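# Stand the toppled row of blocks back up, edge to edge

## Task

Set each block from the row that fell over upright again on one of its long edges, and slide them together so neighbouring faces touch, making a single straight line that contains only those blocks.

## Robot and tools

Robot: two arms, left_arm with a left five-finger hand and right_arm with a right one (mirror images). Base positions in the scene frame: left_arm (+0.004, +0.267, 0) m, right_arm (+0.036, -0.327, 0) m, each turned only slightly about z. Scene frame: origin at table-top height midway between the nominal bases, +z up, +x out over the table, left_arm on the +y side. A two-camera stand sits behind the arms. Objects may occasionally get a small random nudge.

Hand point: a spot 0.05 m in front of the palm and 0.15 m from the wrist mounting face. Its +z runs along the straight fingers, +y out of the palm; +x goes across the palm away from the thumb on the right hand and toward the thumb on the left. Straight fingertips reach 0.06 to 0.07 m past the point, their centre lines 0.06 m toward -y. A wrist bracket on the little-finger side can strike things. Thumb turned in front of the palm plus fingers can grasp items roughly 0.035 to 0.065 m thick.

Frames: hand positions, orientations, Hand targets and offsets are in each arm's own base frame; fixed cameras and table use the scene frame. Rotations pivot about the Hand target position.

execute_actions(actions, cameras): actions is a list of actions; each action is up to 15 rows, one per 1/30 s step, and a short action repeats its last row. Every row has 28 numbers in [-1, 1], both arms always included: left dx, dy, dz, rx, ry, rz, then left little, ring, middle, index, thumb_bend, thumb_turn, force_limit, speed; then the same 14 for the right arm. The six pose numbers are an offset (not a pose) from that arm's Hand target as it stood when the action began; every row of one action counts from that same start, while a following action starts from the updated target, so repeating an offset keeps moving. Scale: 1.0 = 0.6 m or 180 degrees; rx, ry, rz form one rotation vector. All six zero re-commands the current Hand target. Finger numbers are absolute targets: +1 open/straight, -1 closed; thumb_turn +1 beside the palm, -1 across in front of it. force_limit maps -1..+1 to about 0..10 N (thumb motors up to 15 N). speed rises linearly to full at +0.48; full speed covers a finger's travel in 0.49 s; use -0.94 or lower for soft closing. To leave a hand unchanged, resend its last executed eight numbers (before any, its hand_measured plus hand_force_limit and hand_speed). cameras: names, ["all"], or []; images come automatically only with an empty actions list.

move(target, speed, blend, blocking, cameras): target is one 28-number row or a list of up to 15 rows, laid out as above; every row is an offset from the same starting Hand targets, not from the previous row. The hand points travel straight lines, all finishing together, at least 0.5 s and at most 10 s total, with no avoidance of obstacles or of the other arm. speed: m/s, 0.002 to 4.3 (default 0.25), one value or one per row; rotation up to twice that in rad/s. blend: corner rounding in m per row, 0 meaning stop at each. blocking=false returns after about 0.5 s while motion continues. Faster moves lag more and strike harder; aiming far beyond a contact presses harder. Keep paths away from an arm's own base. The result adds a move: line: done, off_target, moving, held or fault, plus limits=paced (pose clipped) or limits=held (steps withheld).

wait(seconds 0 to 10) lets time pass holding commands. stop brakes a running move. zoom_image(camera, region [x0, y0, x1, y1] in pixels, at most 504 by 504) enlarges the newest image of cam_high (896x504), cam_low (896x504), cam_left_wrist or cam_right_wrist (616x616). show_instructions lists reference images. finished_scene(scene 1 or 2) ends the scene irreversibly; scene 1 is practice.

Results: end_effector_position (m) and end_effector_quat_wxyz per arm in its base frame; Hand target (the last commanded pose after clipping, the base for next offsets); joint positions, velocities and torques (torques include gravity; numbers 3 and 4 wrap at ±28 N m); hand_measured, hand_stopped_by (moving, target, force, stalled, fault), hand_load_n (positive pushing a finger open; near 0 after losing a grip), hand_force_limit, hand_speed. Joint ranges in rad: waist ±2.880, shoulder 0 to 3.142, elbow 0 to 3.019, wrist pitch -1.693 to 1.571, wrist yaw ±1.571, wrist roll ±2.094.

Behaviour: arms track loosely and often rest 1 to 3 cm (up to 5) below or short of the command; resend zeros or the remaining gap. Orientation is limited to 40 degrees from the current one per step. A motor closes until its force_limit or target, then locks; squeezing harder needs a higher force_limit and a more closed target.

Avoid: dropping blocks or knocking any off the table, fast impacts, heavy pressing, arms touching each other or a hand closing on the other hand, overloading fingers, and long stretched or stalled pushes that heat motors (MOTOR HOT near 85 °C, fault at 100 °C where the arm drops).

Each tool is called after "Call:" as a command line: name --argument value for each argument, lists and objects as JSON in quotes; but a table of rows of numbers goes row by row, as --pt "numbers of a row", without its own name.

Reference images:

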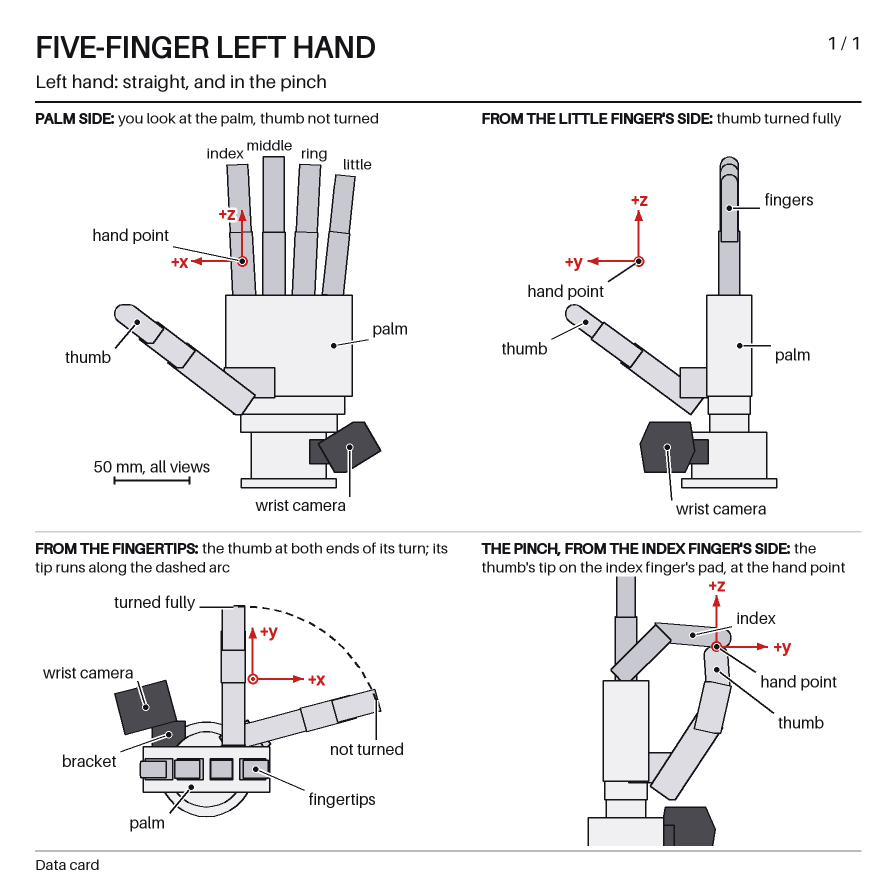

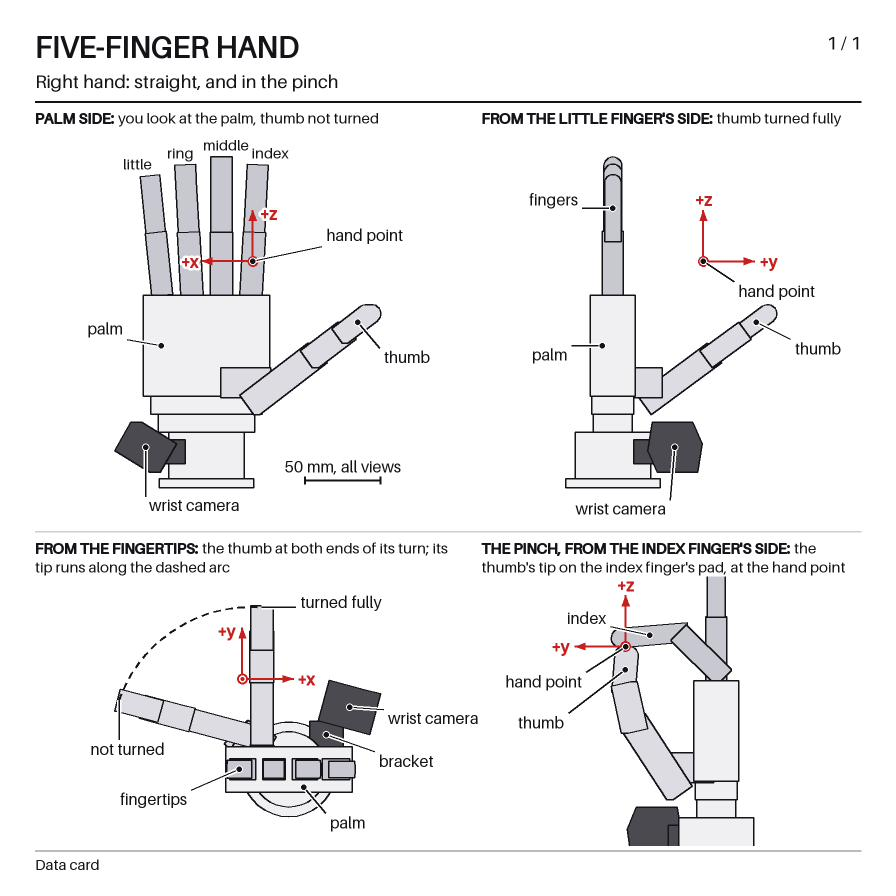

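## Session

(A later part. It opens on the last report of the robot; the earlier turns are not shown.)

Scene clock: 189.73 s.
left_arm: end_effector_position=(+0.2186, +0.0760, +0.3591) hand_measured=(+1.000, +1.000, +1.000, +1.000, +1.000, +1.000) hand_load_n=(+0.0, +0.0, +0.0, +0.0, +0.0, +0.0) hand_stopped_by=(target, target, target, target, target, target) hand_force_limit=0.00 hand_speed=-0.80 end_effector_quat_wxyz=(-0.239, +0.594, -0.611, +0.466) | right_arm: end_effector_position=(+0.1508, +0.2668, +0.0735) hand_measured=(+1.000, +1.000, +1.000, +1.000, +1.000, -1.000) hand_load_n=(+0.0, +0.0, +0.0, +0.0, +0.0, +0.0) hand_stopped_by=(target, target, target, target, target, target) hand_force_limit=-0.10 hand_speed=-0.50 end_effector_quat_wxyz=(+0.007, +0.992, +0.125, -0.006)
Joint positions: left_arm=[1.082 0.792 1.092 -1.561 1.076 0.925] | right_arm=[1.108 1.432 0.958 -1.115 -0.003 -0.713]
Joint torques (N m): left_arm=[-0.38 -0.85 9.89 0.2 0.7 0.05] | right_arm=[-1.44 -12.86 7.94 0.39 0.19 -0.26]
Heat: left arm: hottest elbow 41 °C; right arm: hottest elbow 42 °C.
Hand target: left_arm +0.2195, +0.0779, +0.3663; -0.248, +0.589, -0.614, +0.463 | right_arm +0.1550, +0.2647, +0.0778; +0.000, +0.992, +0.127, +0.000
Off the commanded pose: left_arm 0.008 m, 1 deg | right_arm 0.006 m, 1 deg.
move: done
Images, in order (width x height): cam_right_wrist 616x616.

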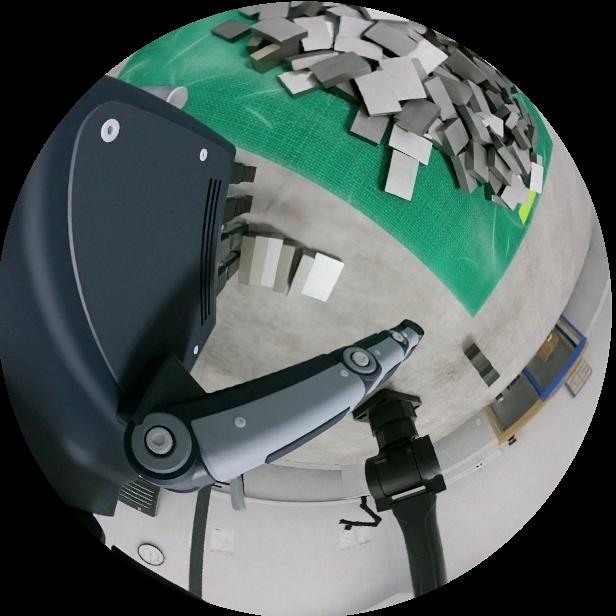

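Call:
move --pt "0 0 0 0 0 0 1 1 1 1 1 1 0 -0.8 -0.004 0.012 0.012 0 0 0 1 1 1 1 1 -1 -0.1 -0.5" --pt "0 0 0 0 0 0 1 1 1 1 1 1 0 -0.8 -0.004 0.012 0.17 0 0 0 1 1 1 1 1 -1 -0.1 -0.5" --pt "0 0 0 0 0 0 1 1 1 1 1 1 0 -0.8 -0.08 -0.20 0.22 0 0 0 1 1 1 1 1 -1 -0.1 -0.5" --speed '[0.04,0.15,0.3]' --blend '[0.004,0.04,0]' --cameras '["cam_high","cam_right_wrist"]'

Call:
zoom_image --camera "cam_high" --region '[580, 210, 652, 282]'

Call:
zoom_image --camera "cam_right_wrist" --region '[260, 100, 440, 280]'

Scene clock: 211.33 s.
left_arm: end_effector_position=(+0.2186, +0.0760, +0.3591) hand_measured=(+1.000, +1.000, +1.000, +1.000, +1.000, +1.000) hand_load_n=(+0.5, +0.0, +0.0, +0.0, +0.0, +0.0) hand_stopped_by=(target, target, target, target, target, target) hand_force_limit=0.00 hand_speed=-0.80 end_effector_quat_wxyz=(-0.239, +0.594, -0.611, +0.466) | right_arm: end_effector_position=(+0.1061, +0.1483, +0.2082) hand_measured=(+1.000, +1.000, +1.000, +1.000, +1.000, -1.000) hand_load_n=(+0.0, +0.0, +0.0, +0.0, +0.0, +0.0) hand_stopped_by=(target, target, target, target, target, target) hand_force_limit=-0.10 hand_speed=-0.50 end_effector_quat_wxyz=(-0.002, +0.992, +0.125, +0.001)
Joint positions: left_arm=[1.082 0.792 1.092 -1.561 1.076 0.925] | right_arm=[1.057 0.968 0.956 -1.555 -0.002 -0.765]
Joint torques (N m): left_arm=[-0.38 -0.91 9.89 0.2 0.69 0.05] | right_arm=[-1.85 -5.3 9.26 0.08 0.11 -0.15]
Heat: left arm: hottest elbow 41 °C; right arm: hottest elbow 41 °C.
Hand target: left_arm +0.2195, +0.0779, +0.3663; -0.248, +0.589, -0.614, +0.463 | right_arm +0.1070, +0.1447, +0.2098; +0.000, +0.992, +0.127, +0.000
Off the commanded pose: left_arm 0.008 m, 1 deg | right_arm 0.004 m, 0 deg.
move: done
Images, in order (width x height): cam_high 896x504, cam_right_wrist 616x616.

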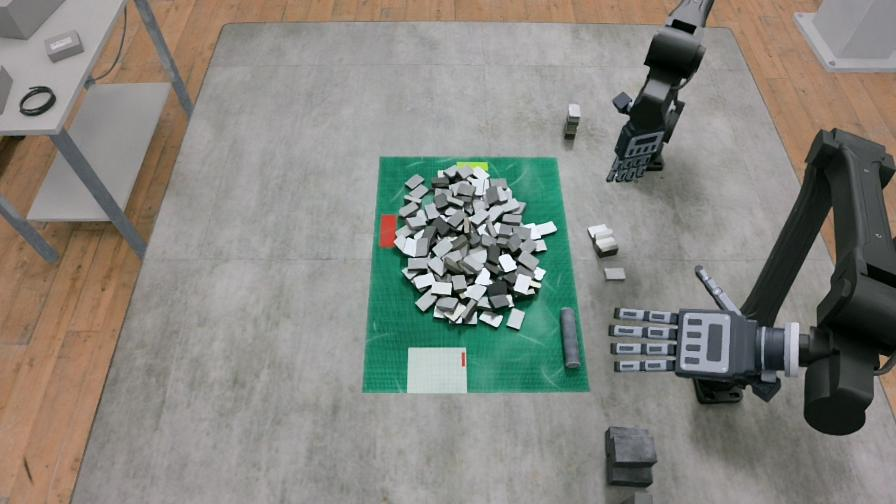

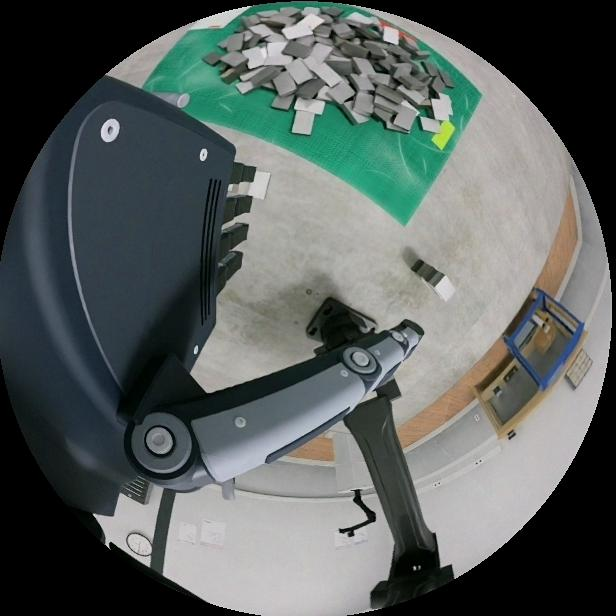

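Scaled by 7.000 from the camera's 896x504 image, which has a finer 1280x720 frame.

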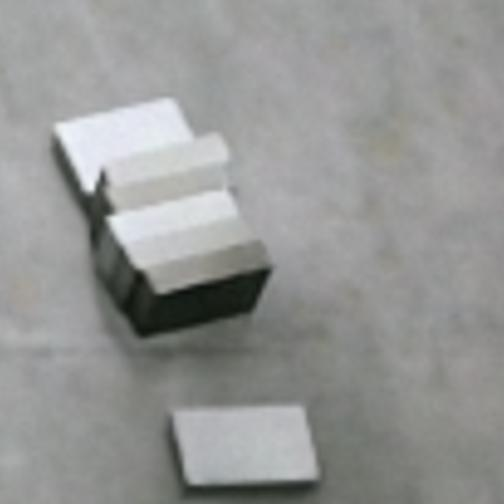

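Scaled by 2.800 from the camera's 616x616 image, which has a finer 880x880 frame.

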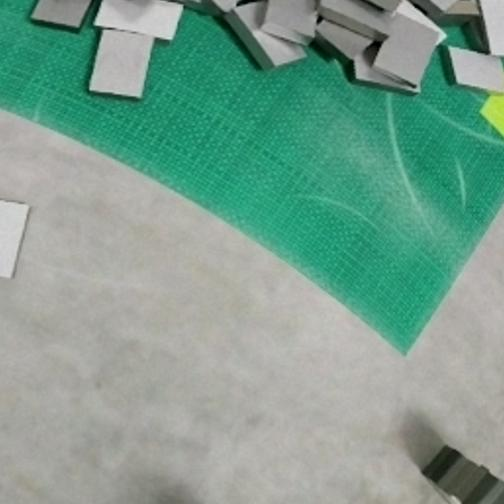

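Call:
zoom_image --camera "cam_high" --region '[584, 218, 624, 258]'

Scaled by 12.600 from the camera's 896x504 image, which has a finer 1280x720 frame.

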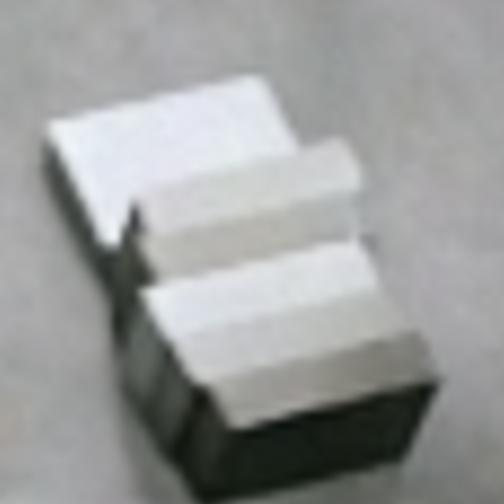

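Call:
move --pt "0 0 0 0 0 0 1 1 1 1 1 1 0 -0.8 0.0717 0.1255 -0.0163 0.1629 -0.3157 -0.3604 1 1 1 0.2 0.7 -0.75 -0.1 -0.8" --pt "0 0 0 0 0 0 1 1 1 1 1 1 0 -0.8 0.0933 0.1872 -0.133 0.1629 -0.3157 -0.3604 1 1 1 0.2 0.7 -0.75 -0.1 -0.8" --speed '[0.3,0.2]' --cameras '["cam_high","cam_right_wrist"]'

Call:
zoom_image --camera "cam_high" --region '[580, 205, 660, 285]'

Call:
zoom_image --camera "cam_right_wrist" --region '[240, 230, 430, 390]'

Scene clock: 280.07 s.
left_arm: end_effector_position=(+0.2186, +0.0760, +0.3591) hand_measured=(+1.000, +1.000, +1.000, +1.000, +1.000, +1.000) hand_load_n=(+0.0, +0.0, +0.0, +0.0, +0.0, -0.5) hand_stopped_by=(target, target, target, target, target, target) hand_force_limit=0.00 hand_speed=-0.80 end_effector_quat_wxyz=(-0.239, +0.594, -0.611, +0.466) | right_arm: end_effector_position=(+0.1601, +0.2563, +0.1323) hand_measured=(+1.000, +1.000, +1.000, +0.200, +0.700, -0.750) hand_load_n=(+0.0, +0.0, +0.0, +0.0, +0.0, +0.0) hand_stopped_by=(target, target, target, target, target, target) hand_force_limit=-0.10 hand_speed=-0.80 end_effector_quat_wxyz=(-0.176, +0.759, -0.417, +0.468)
Joint positions: left_arm=[1.082 0.792 1.092 -1.561 1.076 0.925] | right_arm=[1.476 1.197 0.799 -1.256 1.046 0.957]
Joint torques (N m): left_arm=[-0.32 -0.85 9.89 0.21 0.69 0.06] | right_arm=[-1.96 -6.12 8.42 0.99 0.9 -0.25]
Heat: left arm: hottest elbow 41 °C; right arm: hottest elbow 44 °C.
Hand target: left_arm +0.2195, +0.0779, +0.3663; -0.248, +0.589, -0.614, +0.463 | right_arm +0.1630, +0.2570, +0.1300; -0.171, +0.759, -0.415, +0.471
Off the commanded pose: left_arm 0.008 m, 1 deg | right_arm 0.004 m, 1 deg.
move: done
Images, in order (width x height): cam_high 896x504, cam_right_wrist 616x616.

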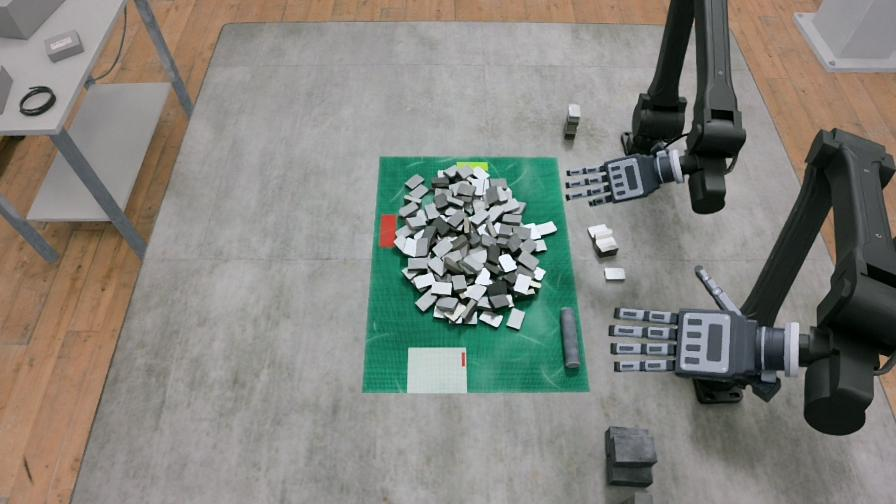

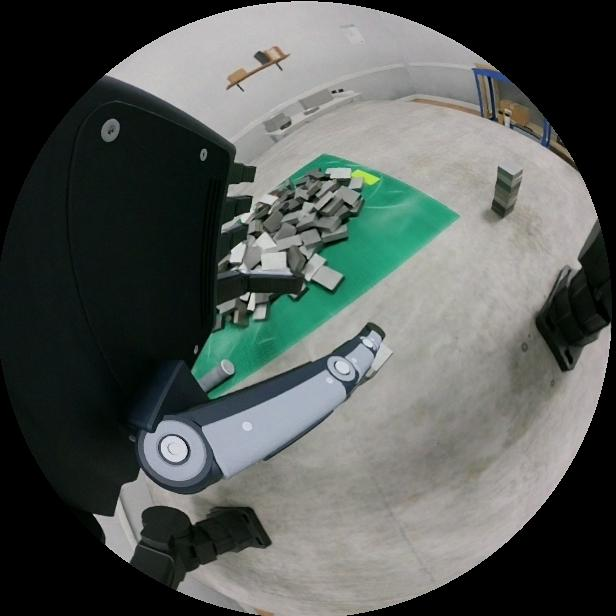

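Scaled by 6.300 from the camera's 896x504 image, which has a finer 1280x720 frame.

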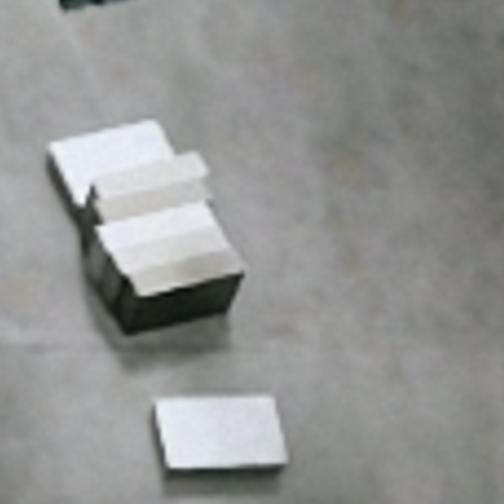

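Scaled by 2.653 from the camera's 616x616 image, which has a finer 880x880 frame.

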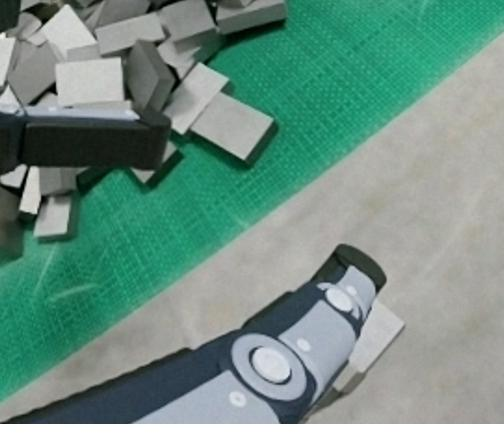

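Call:
move --target '[0,0,0,0,0,0,1,1,1,1,1,1,0,-0.8,0.0133,-0.005,-0.117,0,0,0,1,1,1,0.2,0.7,-0.75,-0.1,-0.8]' --speed 0.15 --cameras '["cam_high","cam_right_wrist"]'

Call:
zoom_image --camera "cam_high" --region '[570, 185, 650, 265]'

Call:
zoom_image --camera "cam_right_wrist" --region '[240, 230, 430, 390]'

Scene clock: 287.80 s.
left_arm: end_effector_position=(+0.2186, +0.0760, +0.3591) hand_measured=(+1.000, +1.000, +1.000, +1.000, +1.000, +1.000) hand_load_n=(+0.0, +0.0, +0.0, +0.0, +0.0, +0.0) hand_stopped_by=(target, target, target, target, target, target) hand_force_limit=0.00 hand_speed=-0.80 end_effector_quat_wxyz=(-0.239, +0.594, -0.611, +0.466) | right_arm: end_effector_position=(+0.1683, +0.2552, +0.0636) hand_measured=(+1.000, +1.000, +1.000, +0.200, +0.700, -0.750) hand_load_n=(+0.0, +0.0, +0.0, +0.0, +0.0, +0.5) hand_stopped_by=(target, target, target, target, target, target) hand_force_limit=-0.10 hand_speed=-0.80 end_effector_quat_wxyz=(-0.178, +0.758, -0.418, +0.468)
Joint positions: left_arm=[1.082 0.792 1.092 -1.561 1.076 0.925] | right_arm=[1.447 1.292 0.673 -0.981 1.048 0.901]
Joint torques (N m): left_arm=[-0.32 -0.85 9.89 0.2 0.7 0.05] | right_arm=[-1.67 -6.71 7.73 0.79 0.8 -0.17]
Heat: left arm: hottest elbow 41 °C; right arm: hottest elbow 44 °C.
Hand target: left_arm +0.2195, +0.0779, +0.3663; -0.248, +0.589, -0.614, +0.463 | right_arm +0.1710, +0.2540, +0.0598; -0.171, +0.759, -0.415, +0.471
Off the commanded pose: left_arm 0.008 m, 1 deg | right_arm 0.005 m, 1 deg.
move: done
Images, in order (width x height): cam_high 896x504, cam_right_wrist 616x616.

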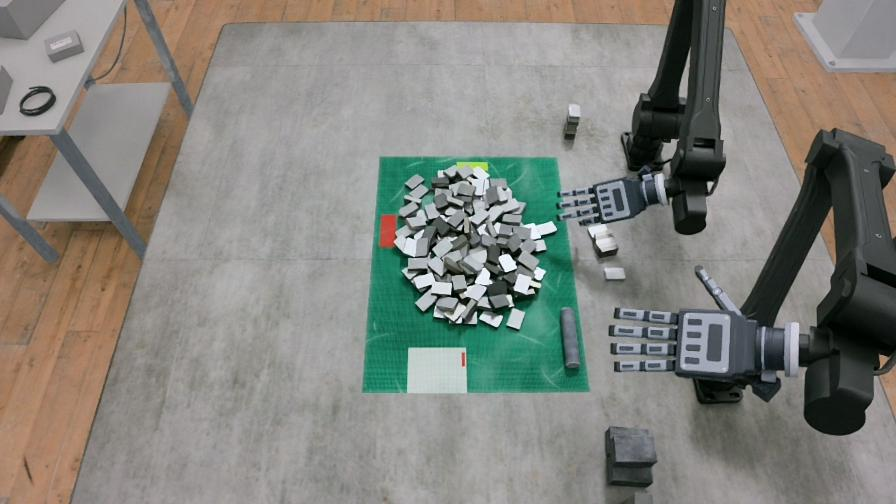

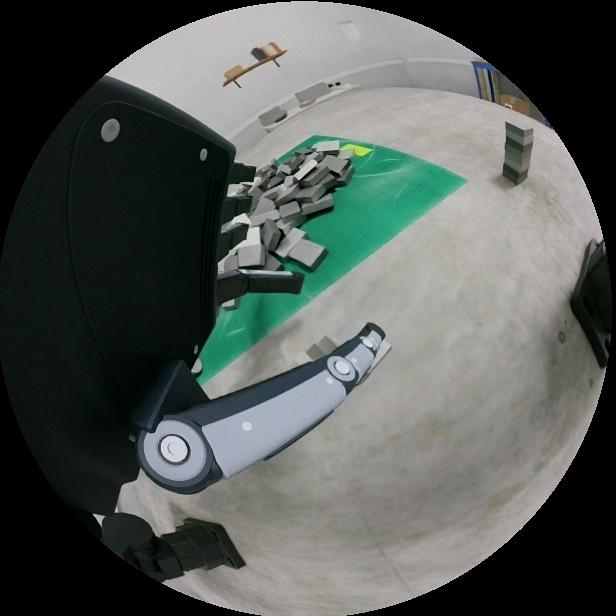

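Scaled by 6.300 from the camera's 896x504 image, which has a finer 1280x720 frame.

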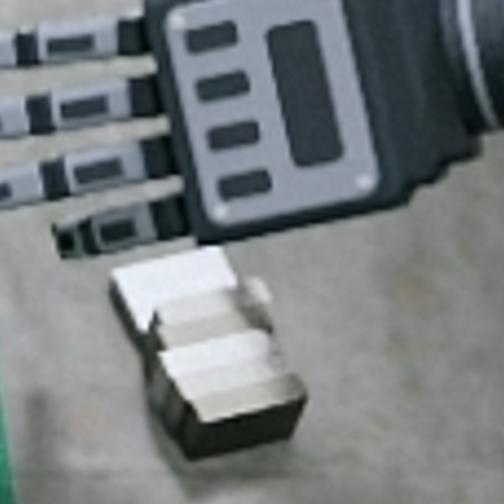

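Scaled by 2.653 from the camera's 616x616 image, which has a finer 880x880 frame.

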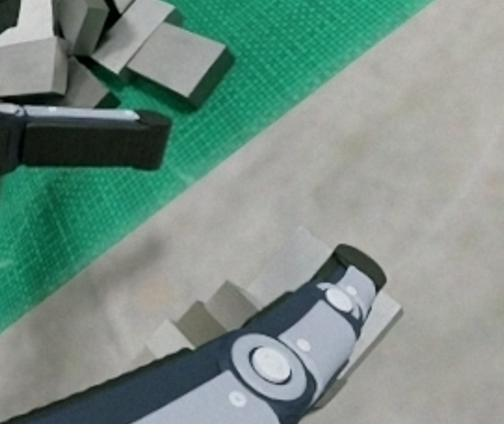

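Call:
move --target '[0,0,0,0,0,0,1,1,1,1,1,1,0,-0.8,-0.0117,0.007,-0.035,0,0,0,1,1,1,0.2,0.7,-0.75,-0.1,-0.8]' --speed 0.1 --cameras '["cam_high","cam_right_wrist"]'

Call:
zoom_image --camera "cam_high" --region '[570, 185, 650, 265]'

Call:
zoom_image --camera "cam_right_wrist" --region '[240, 230, 430, 390]'

Scene clock: 318.80 s.
left_arm: end_effector_position=(+0.2186, +0.0760, +0.3591) hand_measured=(+1.000, +1.000, +1.000, +1.000, +1.000, +1.000) hand_load_n=(+0.0, +0.0, -0.5, +0.0, +0.0, +0.0) hand_stopped_by=(target, target, target, target, target, target) hand_force_limit=0.00 hand_speed=-0.80 end_effector_quat_wxyz=(-0.239, +0.594, -0.611, +0.466) | right_arm: end_effector_position=(+0.1659, +0.2554, +0.0439) hand_measured=(+1.000, +1.000, +1.000, +0.200, +0.700, -0.750) hand_load_n=(+0.0, +0.0, +0.0, +0.0, +0.0, +0.0) hand_stopped_by=(target, target, target, target, target, target) hand_force_limit=-0.10 hand_speed=-0.80 end_effector_quat_wxyz=(-0.170, +0.759, -0.415, +0.471)
Joint positions: left_arm=[1.082 0.792 1.092 -1.561 1.076 0.925] | right_arm=[1.456 1.352 0.66 -0.948 1.048 0.926]
Joint torques (N m): left_arm=[-0.32 -0.91 9.89 0.2 0.69 0.06] | right_arm=[-0.56 -8.06 7.04 0.83 0.7 0.11]
Heat: left arm: hottest elbow 41 °C; right arm: hottest elbow 41 °C.
Hand target: left_arm +0.2195, +0.0779, +0.3663; -0.248, +0.589, -0.614, +0.463 | right_arm +0.1640, +0.2582, +0.0388; -0.171, +0.759, -0.415, +0.471
Off the commanded pose: left_arm 0.008 m, 1 deg | right_arm 0.006 m, 0 deg.
move: done
Images, in order (width x height): cam_high 896x504, cam_right_wrist 616x616.

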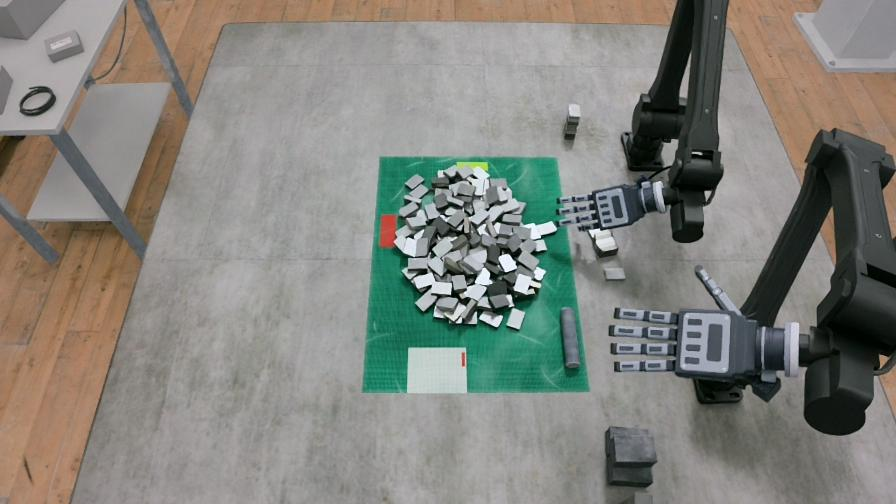

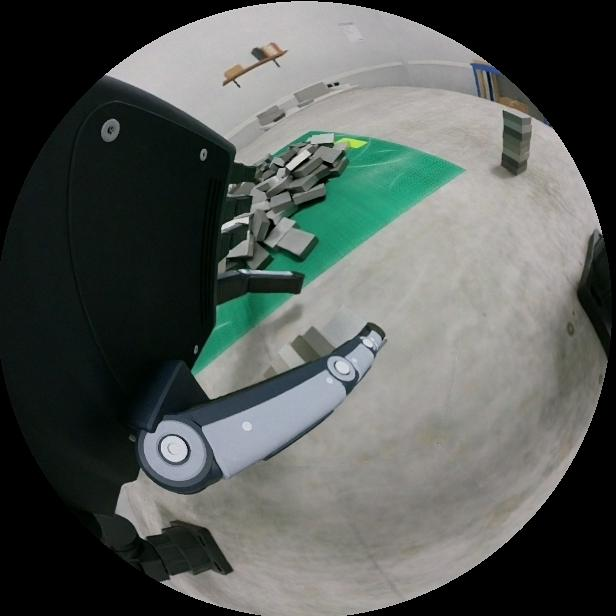

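Scaled by 6.300 from the camera's 896x504 image, which has a finer 1280x720 frame.

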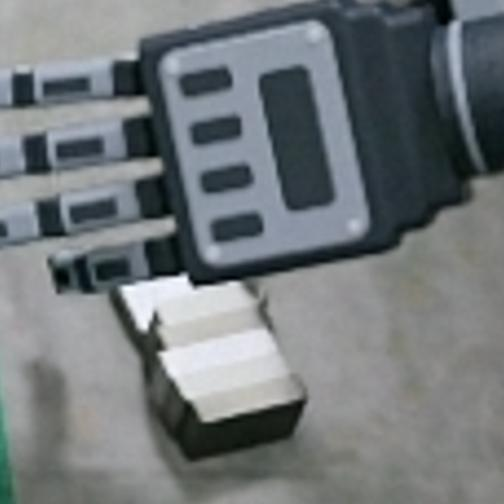

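Scaled by 2.653 from the camera's 616x616 image, which has a finer 880x880 frame.

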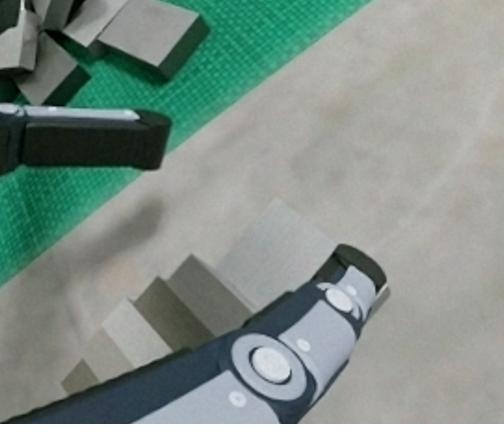

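Call:
execute_actions --actions '[]'

Scene clock: 346.17 s.
left_arm: end_effector_position=(+0.2186, +0.0760, +0.3591) hand_measured=(+1.000, +1.000, +1.000, +1.000, +1.000, +1.000) hand_load_n=(+0.0, +0.0, +0.0, +0.0, +0.5, +0.0) hand_stopped_by=(target, target, target, target, target, target) hand_force_limit=0.00 hand_speed=-0.80 end_effector_quat_wxyz=(-0.239, +0.594, -0.611, +0.466) | right_arm: end_effector_position=(+0.1659, +0.2555, +0.0439) hand_measured=(+1.000, +1.000, +1.000, +0.200, +0.700, -0.750) hand_load_n=(+0.0, +0.0, +0.0, +0.0, +0.0, +0.0) hand_stopped_by=(target, target, target, target, target, target) hand_force_limit=-0.10 hand_speed=-0.80 end_effector_quat_wxyz=(-0.170, +0.759, -0.416, +0.471)
Joint positions: left_arm=[1.082 0.792 1.092 -1.561 1.076 0.925] | right_arm=[1.456 1.352 0.66 -0.948 1.048 0.927]
Joint velocities: within noise
Joint torques (N m): left_arm=[-0.32 -0.91 9.89 0.21 0.69 0.06] | right_arm=[-0.38 -8.12 7.39 0.69 0.78 -0.01]
Heat: left arm: hottest elbow 41 °C; right arm: hottest elbow 40 °C.
Hand target: left_arm +0.2195, +0.0779, +0.3663; -0.248, +0.589, -0.614, +0.463 | right_arm +0.1640, +0.2582, +0.0388; -0.171, +0.759, -0.415, +0.471
Off the commanded pose: left_arm 0.008 m, 1 deg | right_arm 0.006 m, 0 deg.

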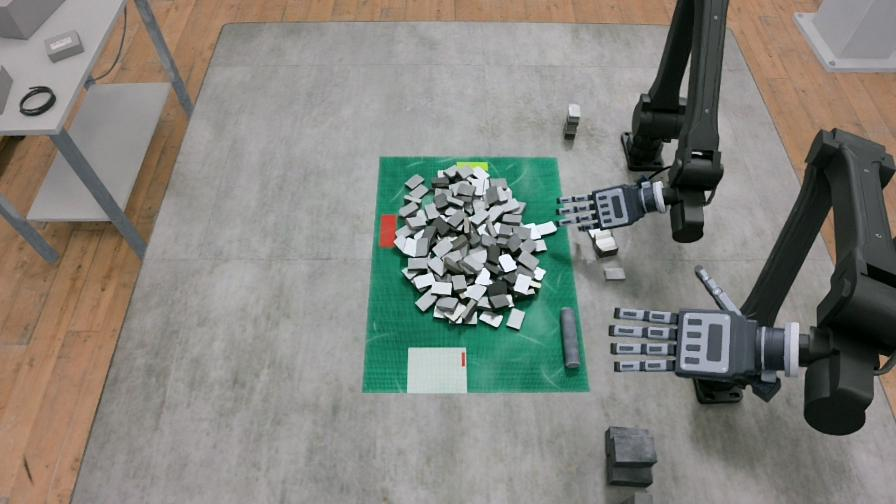

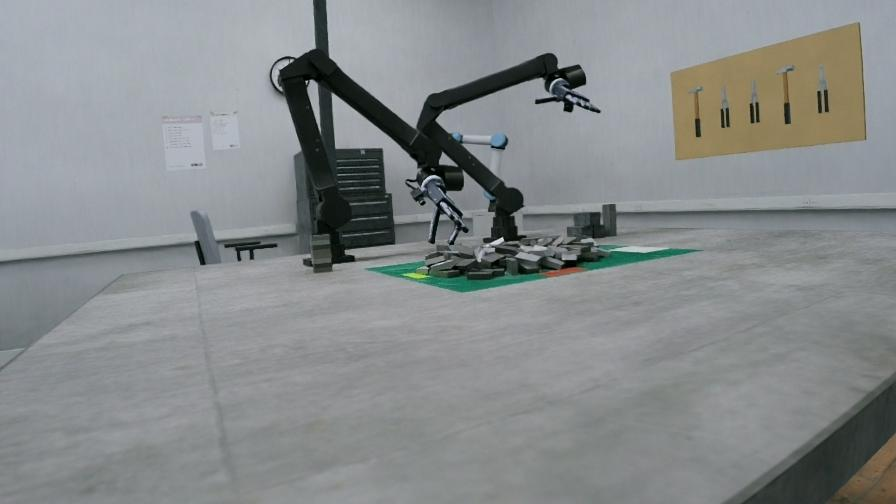

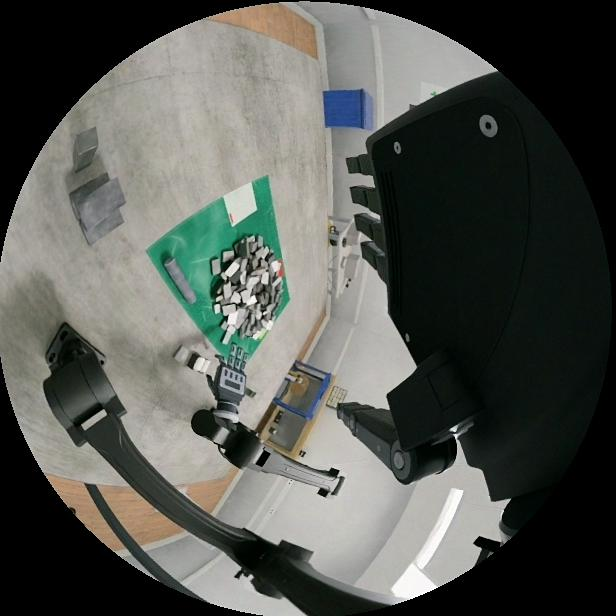

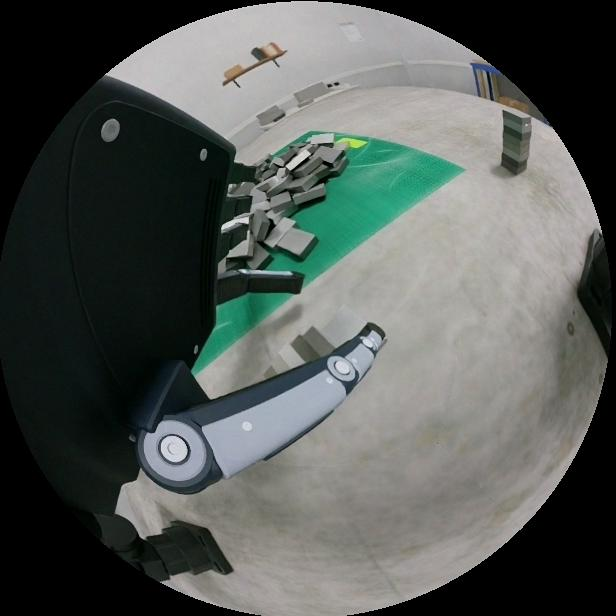

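Call:
zoom_image --camera "cam_right_wrist" --region '[240, 230, 430, 390]'

Call:
zoom_image --camera "cam_high" --region '[560, 180, 660, 290]'

Scaled by 2.653 from the camera's 616x616 image, which has a finer 880x880 frame.

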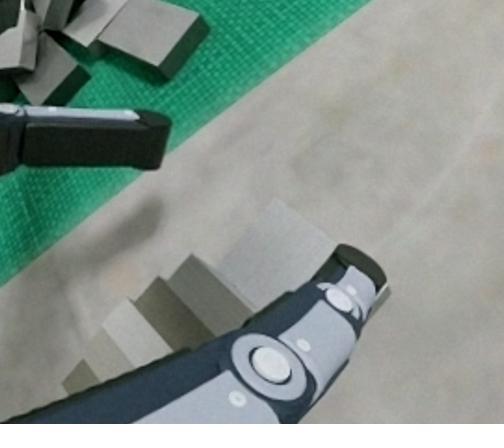

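Scaled by 4.582 from the camera's 896x504 image, which has a finer 1280x720 frame.

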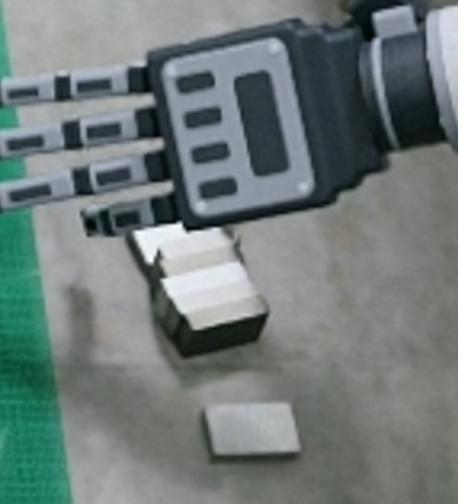

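Call:
move --target '[0,0,0,0,0,0,1,1,1,1,1,1,0,-0.8,-0.016,0.007,-0.012,0,0,0,1,1,1,0.2,0.7,-0.75,-0.1,-0.8]' --speed 0.05 --cameras '["cam_right_wrist", "cam_high"]'

Call:
zoom_image --camera "cam_right_wrist" --region '[240, 230, 430, 390]'

Call:
zoom_image --camera "cam_high" --region '[560, 200, 640, 290]'

Scene clock: 363.90 s.
left_arm: end_effector_position=(+0.2186, +0.0760, +0.3591) hand_measured=(+1.000, +1.000, +1.000, +1.000, +1.000, +1.000) hand_load_n=(+0.0, +0.0, -0.5, -0.5, +0.0, +0.0) hand_stopped_by=(target, target, target, target, target, target) hand_force_limit=0.00 hand_speed=-0.80 end_effector_quat_wxyz=(-0.239, +0.594, -0.611, +0.466) | right_arm: end_effector_position=(+0.1568, +0.2595, +0.0342) hand_measured=(+1.000, +1.000, +1.000, +0.200, +0.700, -0.750) hand_load_n=(+0.0, +0.0, +0.0, +0.0, +0.0, +0.0) hand_stopped_by=(target, target, target, target, target, target) hand_force_limit=-0.10 hand_speed=-0.80 end_effector_quat_wxyz=(-0.175, +0.758, -0.417, +0.471)
Joint positions: left_arm=[1.082 0.792 1.092 -1.561 1.076 0.925] | right_arm=[1.489 1.388 0.66 -0.958 1.048 0.991]
Joint torques (N m): left_arm=[-0.38 -0.85 9.89 0.2 0.69 0.05] | right_arm=[-0.32 -8.29 7.43 0.09 0.68 0.02]
Heat: left arm: hottest elbow 41 °C; right arm: hottest elbow 40 °C.
Hand target: left_arm +0.2195, +0.0779, +0.3663; -0.248, +0.589, -0.614, +0.463 | right_arm +0.1543, +0.2625, +0.0317; -0.172, +0.759, -0.415, +0.471
Off the commanded pose: left_arm 0.008 m, 1 deg | right_arm 0.005 m, 0 deg.
move: done
Images, in order (width x height): cam_high 896x504, cam_right_wrist 616x616.

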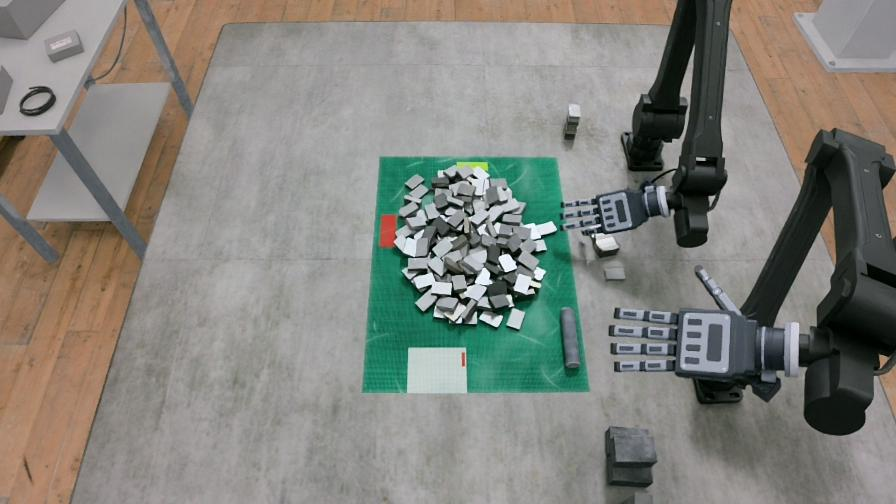

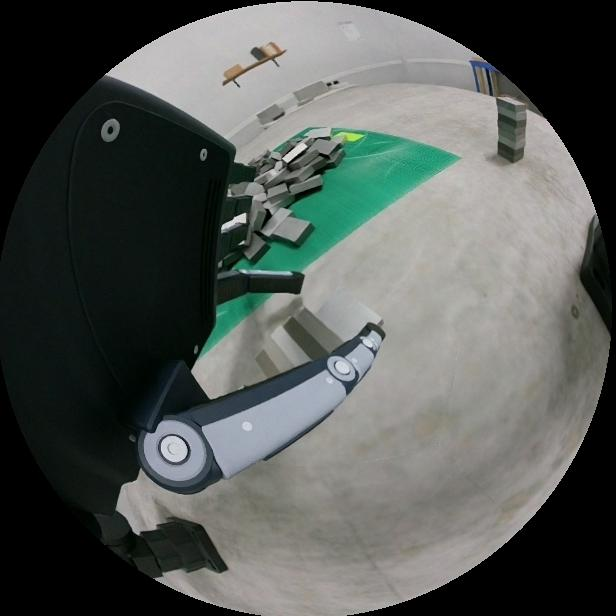

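Scaled by 2.653 from the camera's 616x616 image, which has a finer 880x880 frame.

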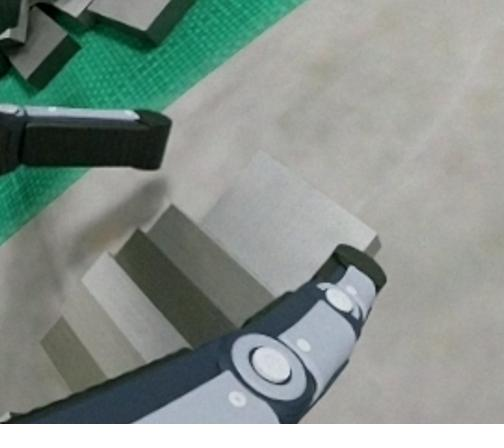

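Scaled by 5.600 from the camera's 896x504 image, which has a finer 1280x720 frame.

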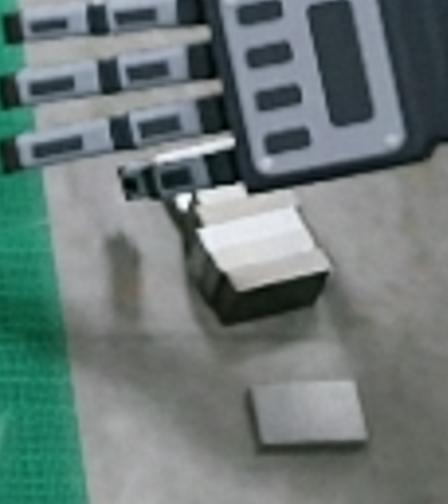

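Call:
move --target '[0,0,0,0,0,0,1,1,1,1,1,1,0,-0.8,-0.0085,0.0055,-0.012,0,0,0,1,1,1,0.2,0.7,-0.75,-0.1,-0.8]' --speed 0.04 --cameras '["cam_right_wrist"]'

Call:
zoom_image --camera "cam_right_wrist" --region '[240, 230, 430, 390]'

Scene clock: 376.63 s.
left_arm: end_effector_position=(+0.2186, +0.0760, +0.3591) hand_measured=(+1.000, +1.000, +1.000, +1.000, +1.000, +1.000) hand_load_n=(+0.0, +0.0, +0.0, +0.0, +0.0, +0.0) hand_stopped_by=(target, target, target, target, target, target) hand_force_limit=0.00 hand_speed=-0.80 end_effector_quat_wxyz=(-0.239, +0.594, -0.611, +0.466) | right_arm: end_effector_position=(+0.1517, +0.2604, +0.0259) hand_measured=(+1.000, +1.000, +1.000, +0.200, +0.700, -0.750) hand_load_n=(+0.0, +0.0, +0.0, +0.0, +0.0, +0.0) hand_stopped_by=(target, target, target, target, target, target) hand_force_limit=-0.10 hand_speed=-0.80 end_effector_quat_wxyz=(-0.173, +0.758, -0.416, +0.471)
Joint positions: left_arm=[1.082 0.792 1.092 -1.561 1.076 0.925] | right_arm=[1.506 1.419 0.66 -0.962 1.045 1.026]
Joint torques (N m): left_arm=[-0.32 -0.91 9.88 0.2 0.69 0.05] | right_arm=[-0.91 -7.24 7.91 0.02 0.63 0.11]
Heat: left arm: hottest elbow 41 °C; right arm: hottest elbow 40 °C.
Hand target: left_arm +0.2195, +0.0779, +0.3663; -0.248, +0.589, -0.614, +0.463 | right_arm +0.1493, +0.2657, +0.0244; -0.171, +0.759, -0.415, +0.471
Off the commanded pose: left_arm 0.008 m, 1 deg | right_arm 0.006 m, 0 deg.
move: done
Images, in order (width x height): cam_right_wrist 616x616.

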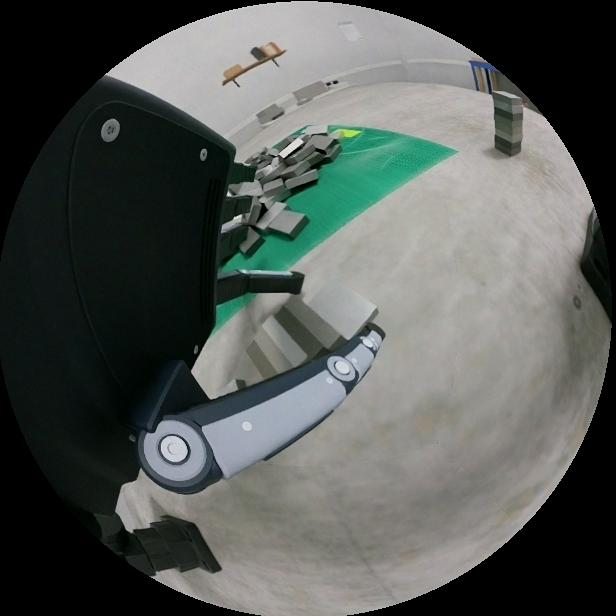

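Scaled by 2.653 from the camera's 616x616 image, which has a finer 880x880 frame.

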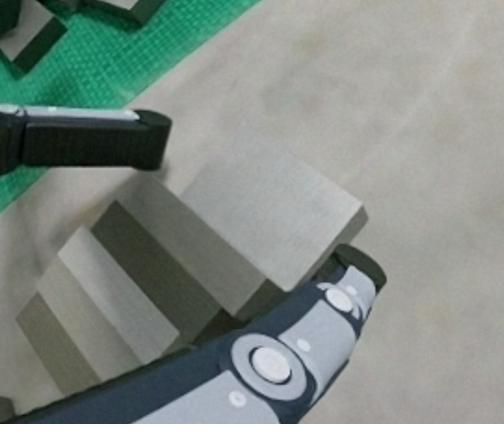

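Call:
move --target '[0,0,0,0,0,0,1,1,1,1,1,1,0,-0.8,0,0,-0.0107,0,0,0,1,1,1,0.2,0.7,-0.75,-0.1,-0.8]' --speed 0.03 --cameras '["cam_right_wrist"]'

Call:
zoom_image --camera "cam_right_wrist" --region '[240, 230, 430, 390]'

Scene clock: 385.40 s.
left_arm: end_effector_position=(+0.2186, +0.0760, +0.3591) hand_measured=(+1.000, +1.000, +1.000, +1.000, +1.000, +1.000) hand_load_n=(+0.0, +0.0, +0.0, +0.0, +0.0, +0.0) hand_stopped_by=(target, target, target, target, target, target) hand_force_limit=0.00 hand_speed=-0.80 end_effector_quat_wxyz=(-0.239, +0.594, -0.611, +0.466) | right_arm: end_effector_position=(+0.1516, +0.2596, +0.0221) hand_measured=(+1.000, +1.000, +1.000, +0.200, +0.700, -0.750) hand_load_n=(+0.0, +0.0, +0.0, +0.0, +0.0, +0.0) hand_stopped_by=(target, target, target, target, target, target) hand_force_limit=-0.10 hand_speed=-0.80 end_effector_quat_wxyz=(-0.168, +0.759, -0.414, +0.474)
Joint positions: left_arm=[1.082 0.792 1.092 -1.561 1.076 0.925] | right_arm=[1.507 1.434 0.66 -0.959 1.045 1.027]
Joint torques (N m): left_arm=[-0.32 -0.91 9.89 0.2 0.69 0.06] | right_arm=[-1.08 -8.12 7.16 0.66 0.61 0.03]
Heat: left arm: hottest elbow 41 °C; right arm: hottest elbow 40 °C.
Hand target: left_arm +0.2195, +0.0779, +0.3663; -0.248, +0.589, -0.614, +0.463 | right_arm +0.1492, +0.2658, +0.0180; -0.172, +0.759, -0.415, +0.471
Off the commanded pose: left_arm 0.008 m, 1 deg | right_arm 0.008 m, 0 deg.
move: done
Images, in order (width x height): cam_right_wrist 616x616.

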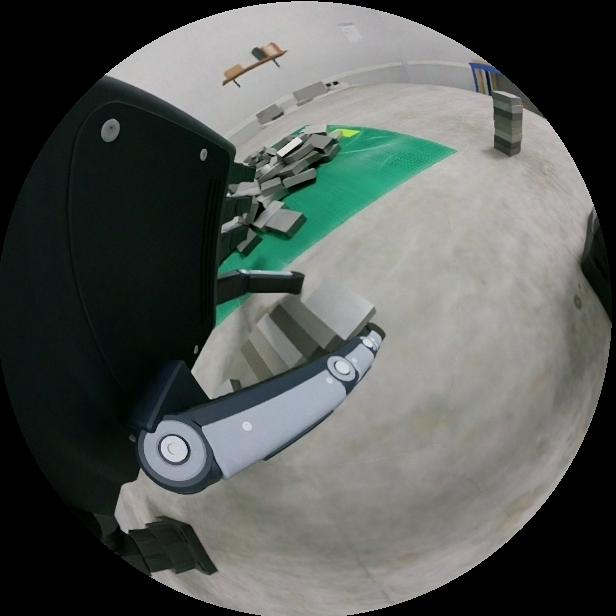

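Scaled by 2.653 from the camera's 616x616 image, which has a finer 880x880 frame.

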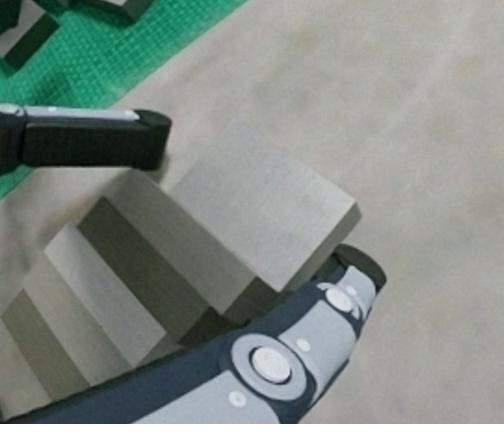

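Call:
move --target '[0,0,0,0,0,0,1,1,1,1,1,1,0,-0.8,-0.001,0.009,-0.005,0,0,0,1,1,1,0.2,0.7,-0.75,-0.1,-0.8]' --speed 0.03 --cameras '["cam_right_wrist"]'

Call:
zoom_image --camera "cam_right_wrist" --region '[240, 230, 430, 390]'

Scene clock: 403.90 s.
left_arm: end_effector_position=(+0.2186, +0.0760, +0.3591) hand_measured=(+1.000, +1.000, +1.000, +1.000, +1.000, +1.000) hand_load_n=(+0.0, +0.0, +0.0, +0.0, +0.0, +0.0) hand_stopped_by=(target, target, target, target, target, target) hand_force_limit=0.00 hand_speed=-0.80 end_effector_quat_wxyz=(-0.239, +0.594, -0.611, +0.466) | right_arm: end_effector_position=(+0.1507, +0.2590, +0.0169) hand_measured=(+1.000, +1.000, +1.000, +0.200, +0.700, -0.750) hand_load_n=(+0.0, +0.0, +0.0, +0.0, +0.0, +0.5) hand_stopped_by=(target, target, target, target, target, target) hand_force_limit=-0.10 hand_speed=-0.80 end_effector_quat_wxyz=(-0.164, +0.760, -0.411, +0.476)
Joint positions: left_arm=[1.082 0.792 1.092 -1.561 1.076 0.925] | right_arm=[1.51 1.454 0.66 -0.956 1.045 1.033]
Joint torques (N m): left_arm=[-0.38 -0.91 9.89 0.2 0.7 0.06] | right_arm=[-0.79 -8.06 8.21 0.61 0.62 0.04]
Heat: left arm: hottest elbow 41 °C; right arm: hottest elbow 40 °C.
Hand target: left_arm +0.2195, +0.0779, +0.3663; -0.248, +0.589, -0.614, +0.463 | right_arm +0.1487, +0.2712, +0.0151; -0.172, +0.759, -0.415, +0.471
Off the commanded pose: left_arm 0.008 m, 1 deg | right_arm 0.012 m, 1 deg.
move: off_target (right_arm)
Images, in order (width x height): cam_right_wrist 616x616.

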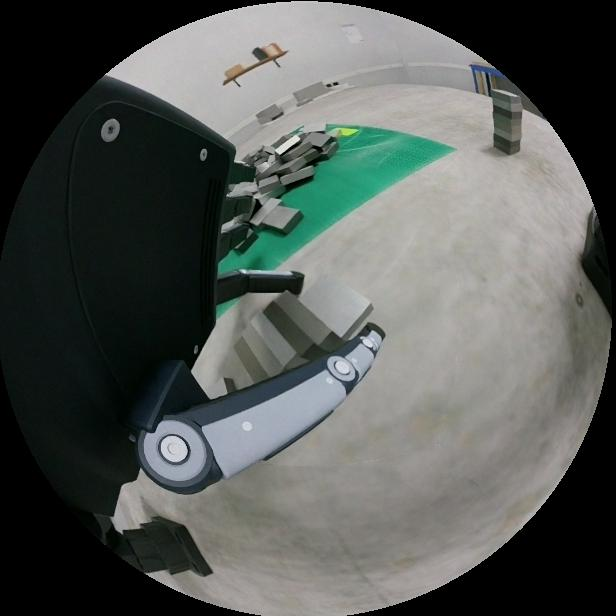

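Scaled by 2.653 from the camera's 616x616 image, which has a finer 880x880 frame.

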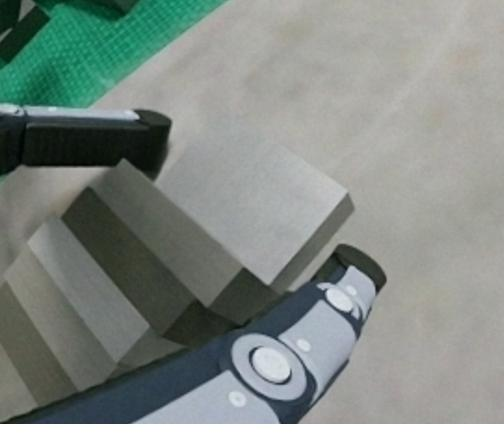

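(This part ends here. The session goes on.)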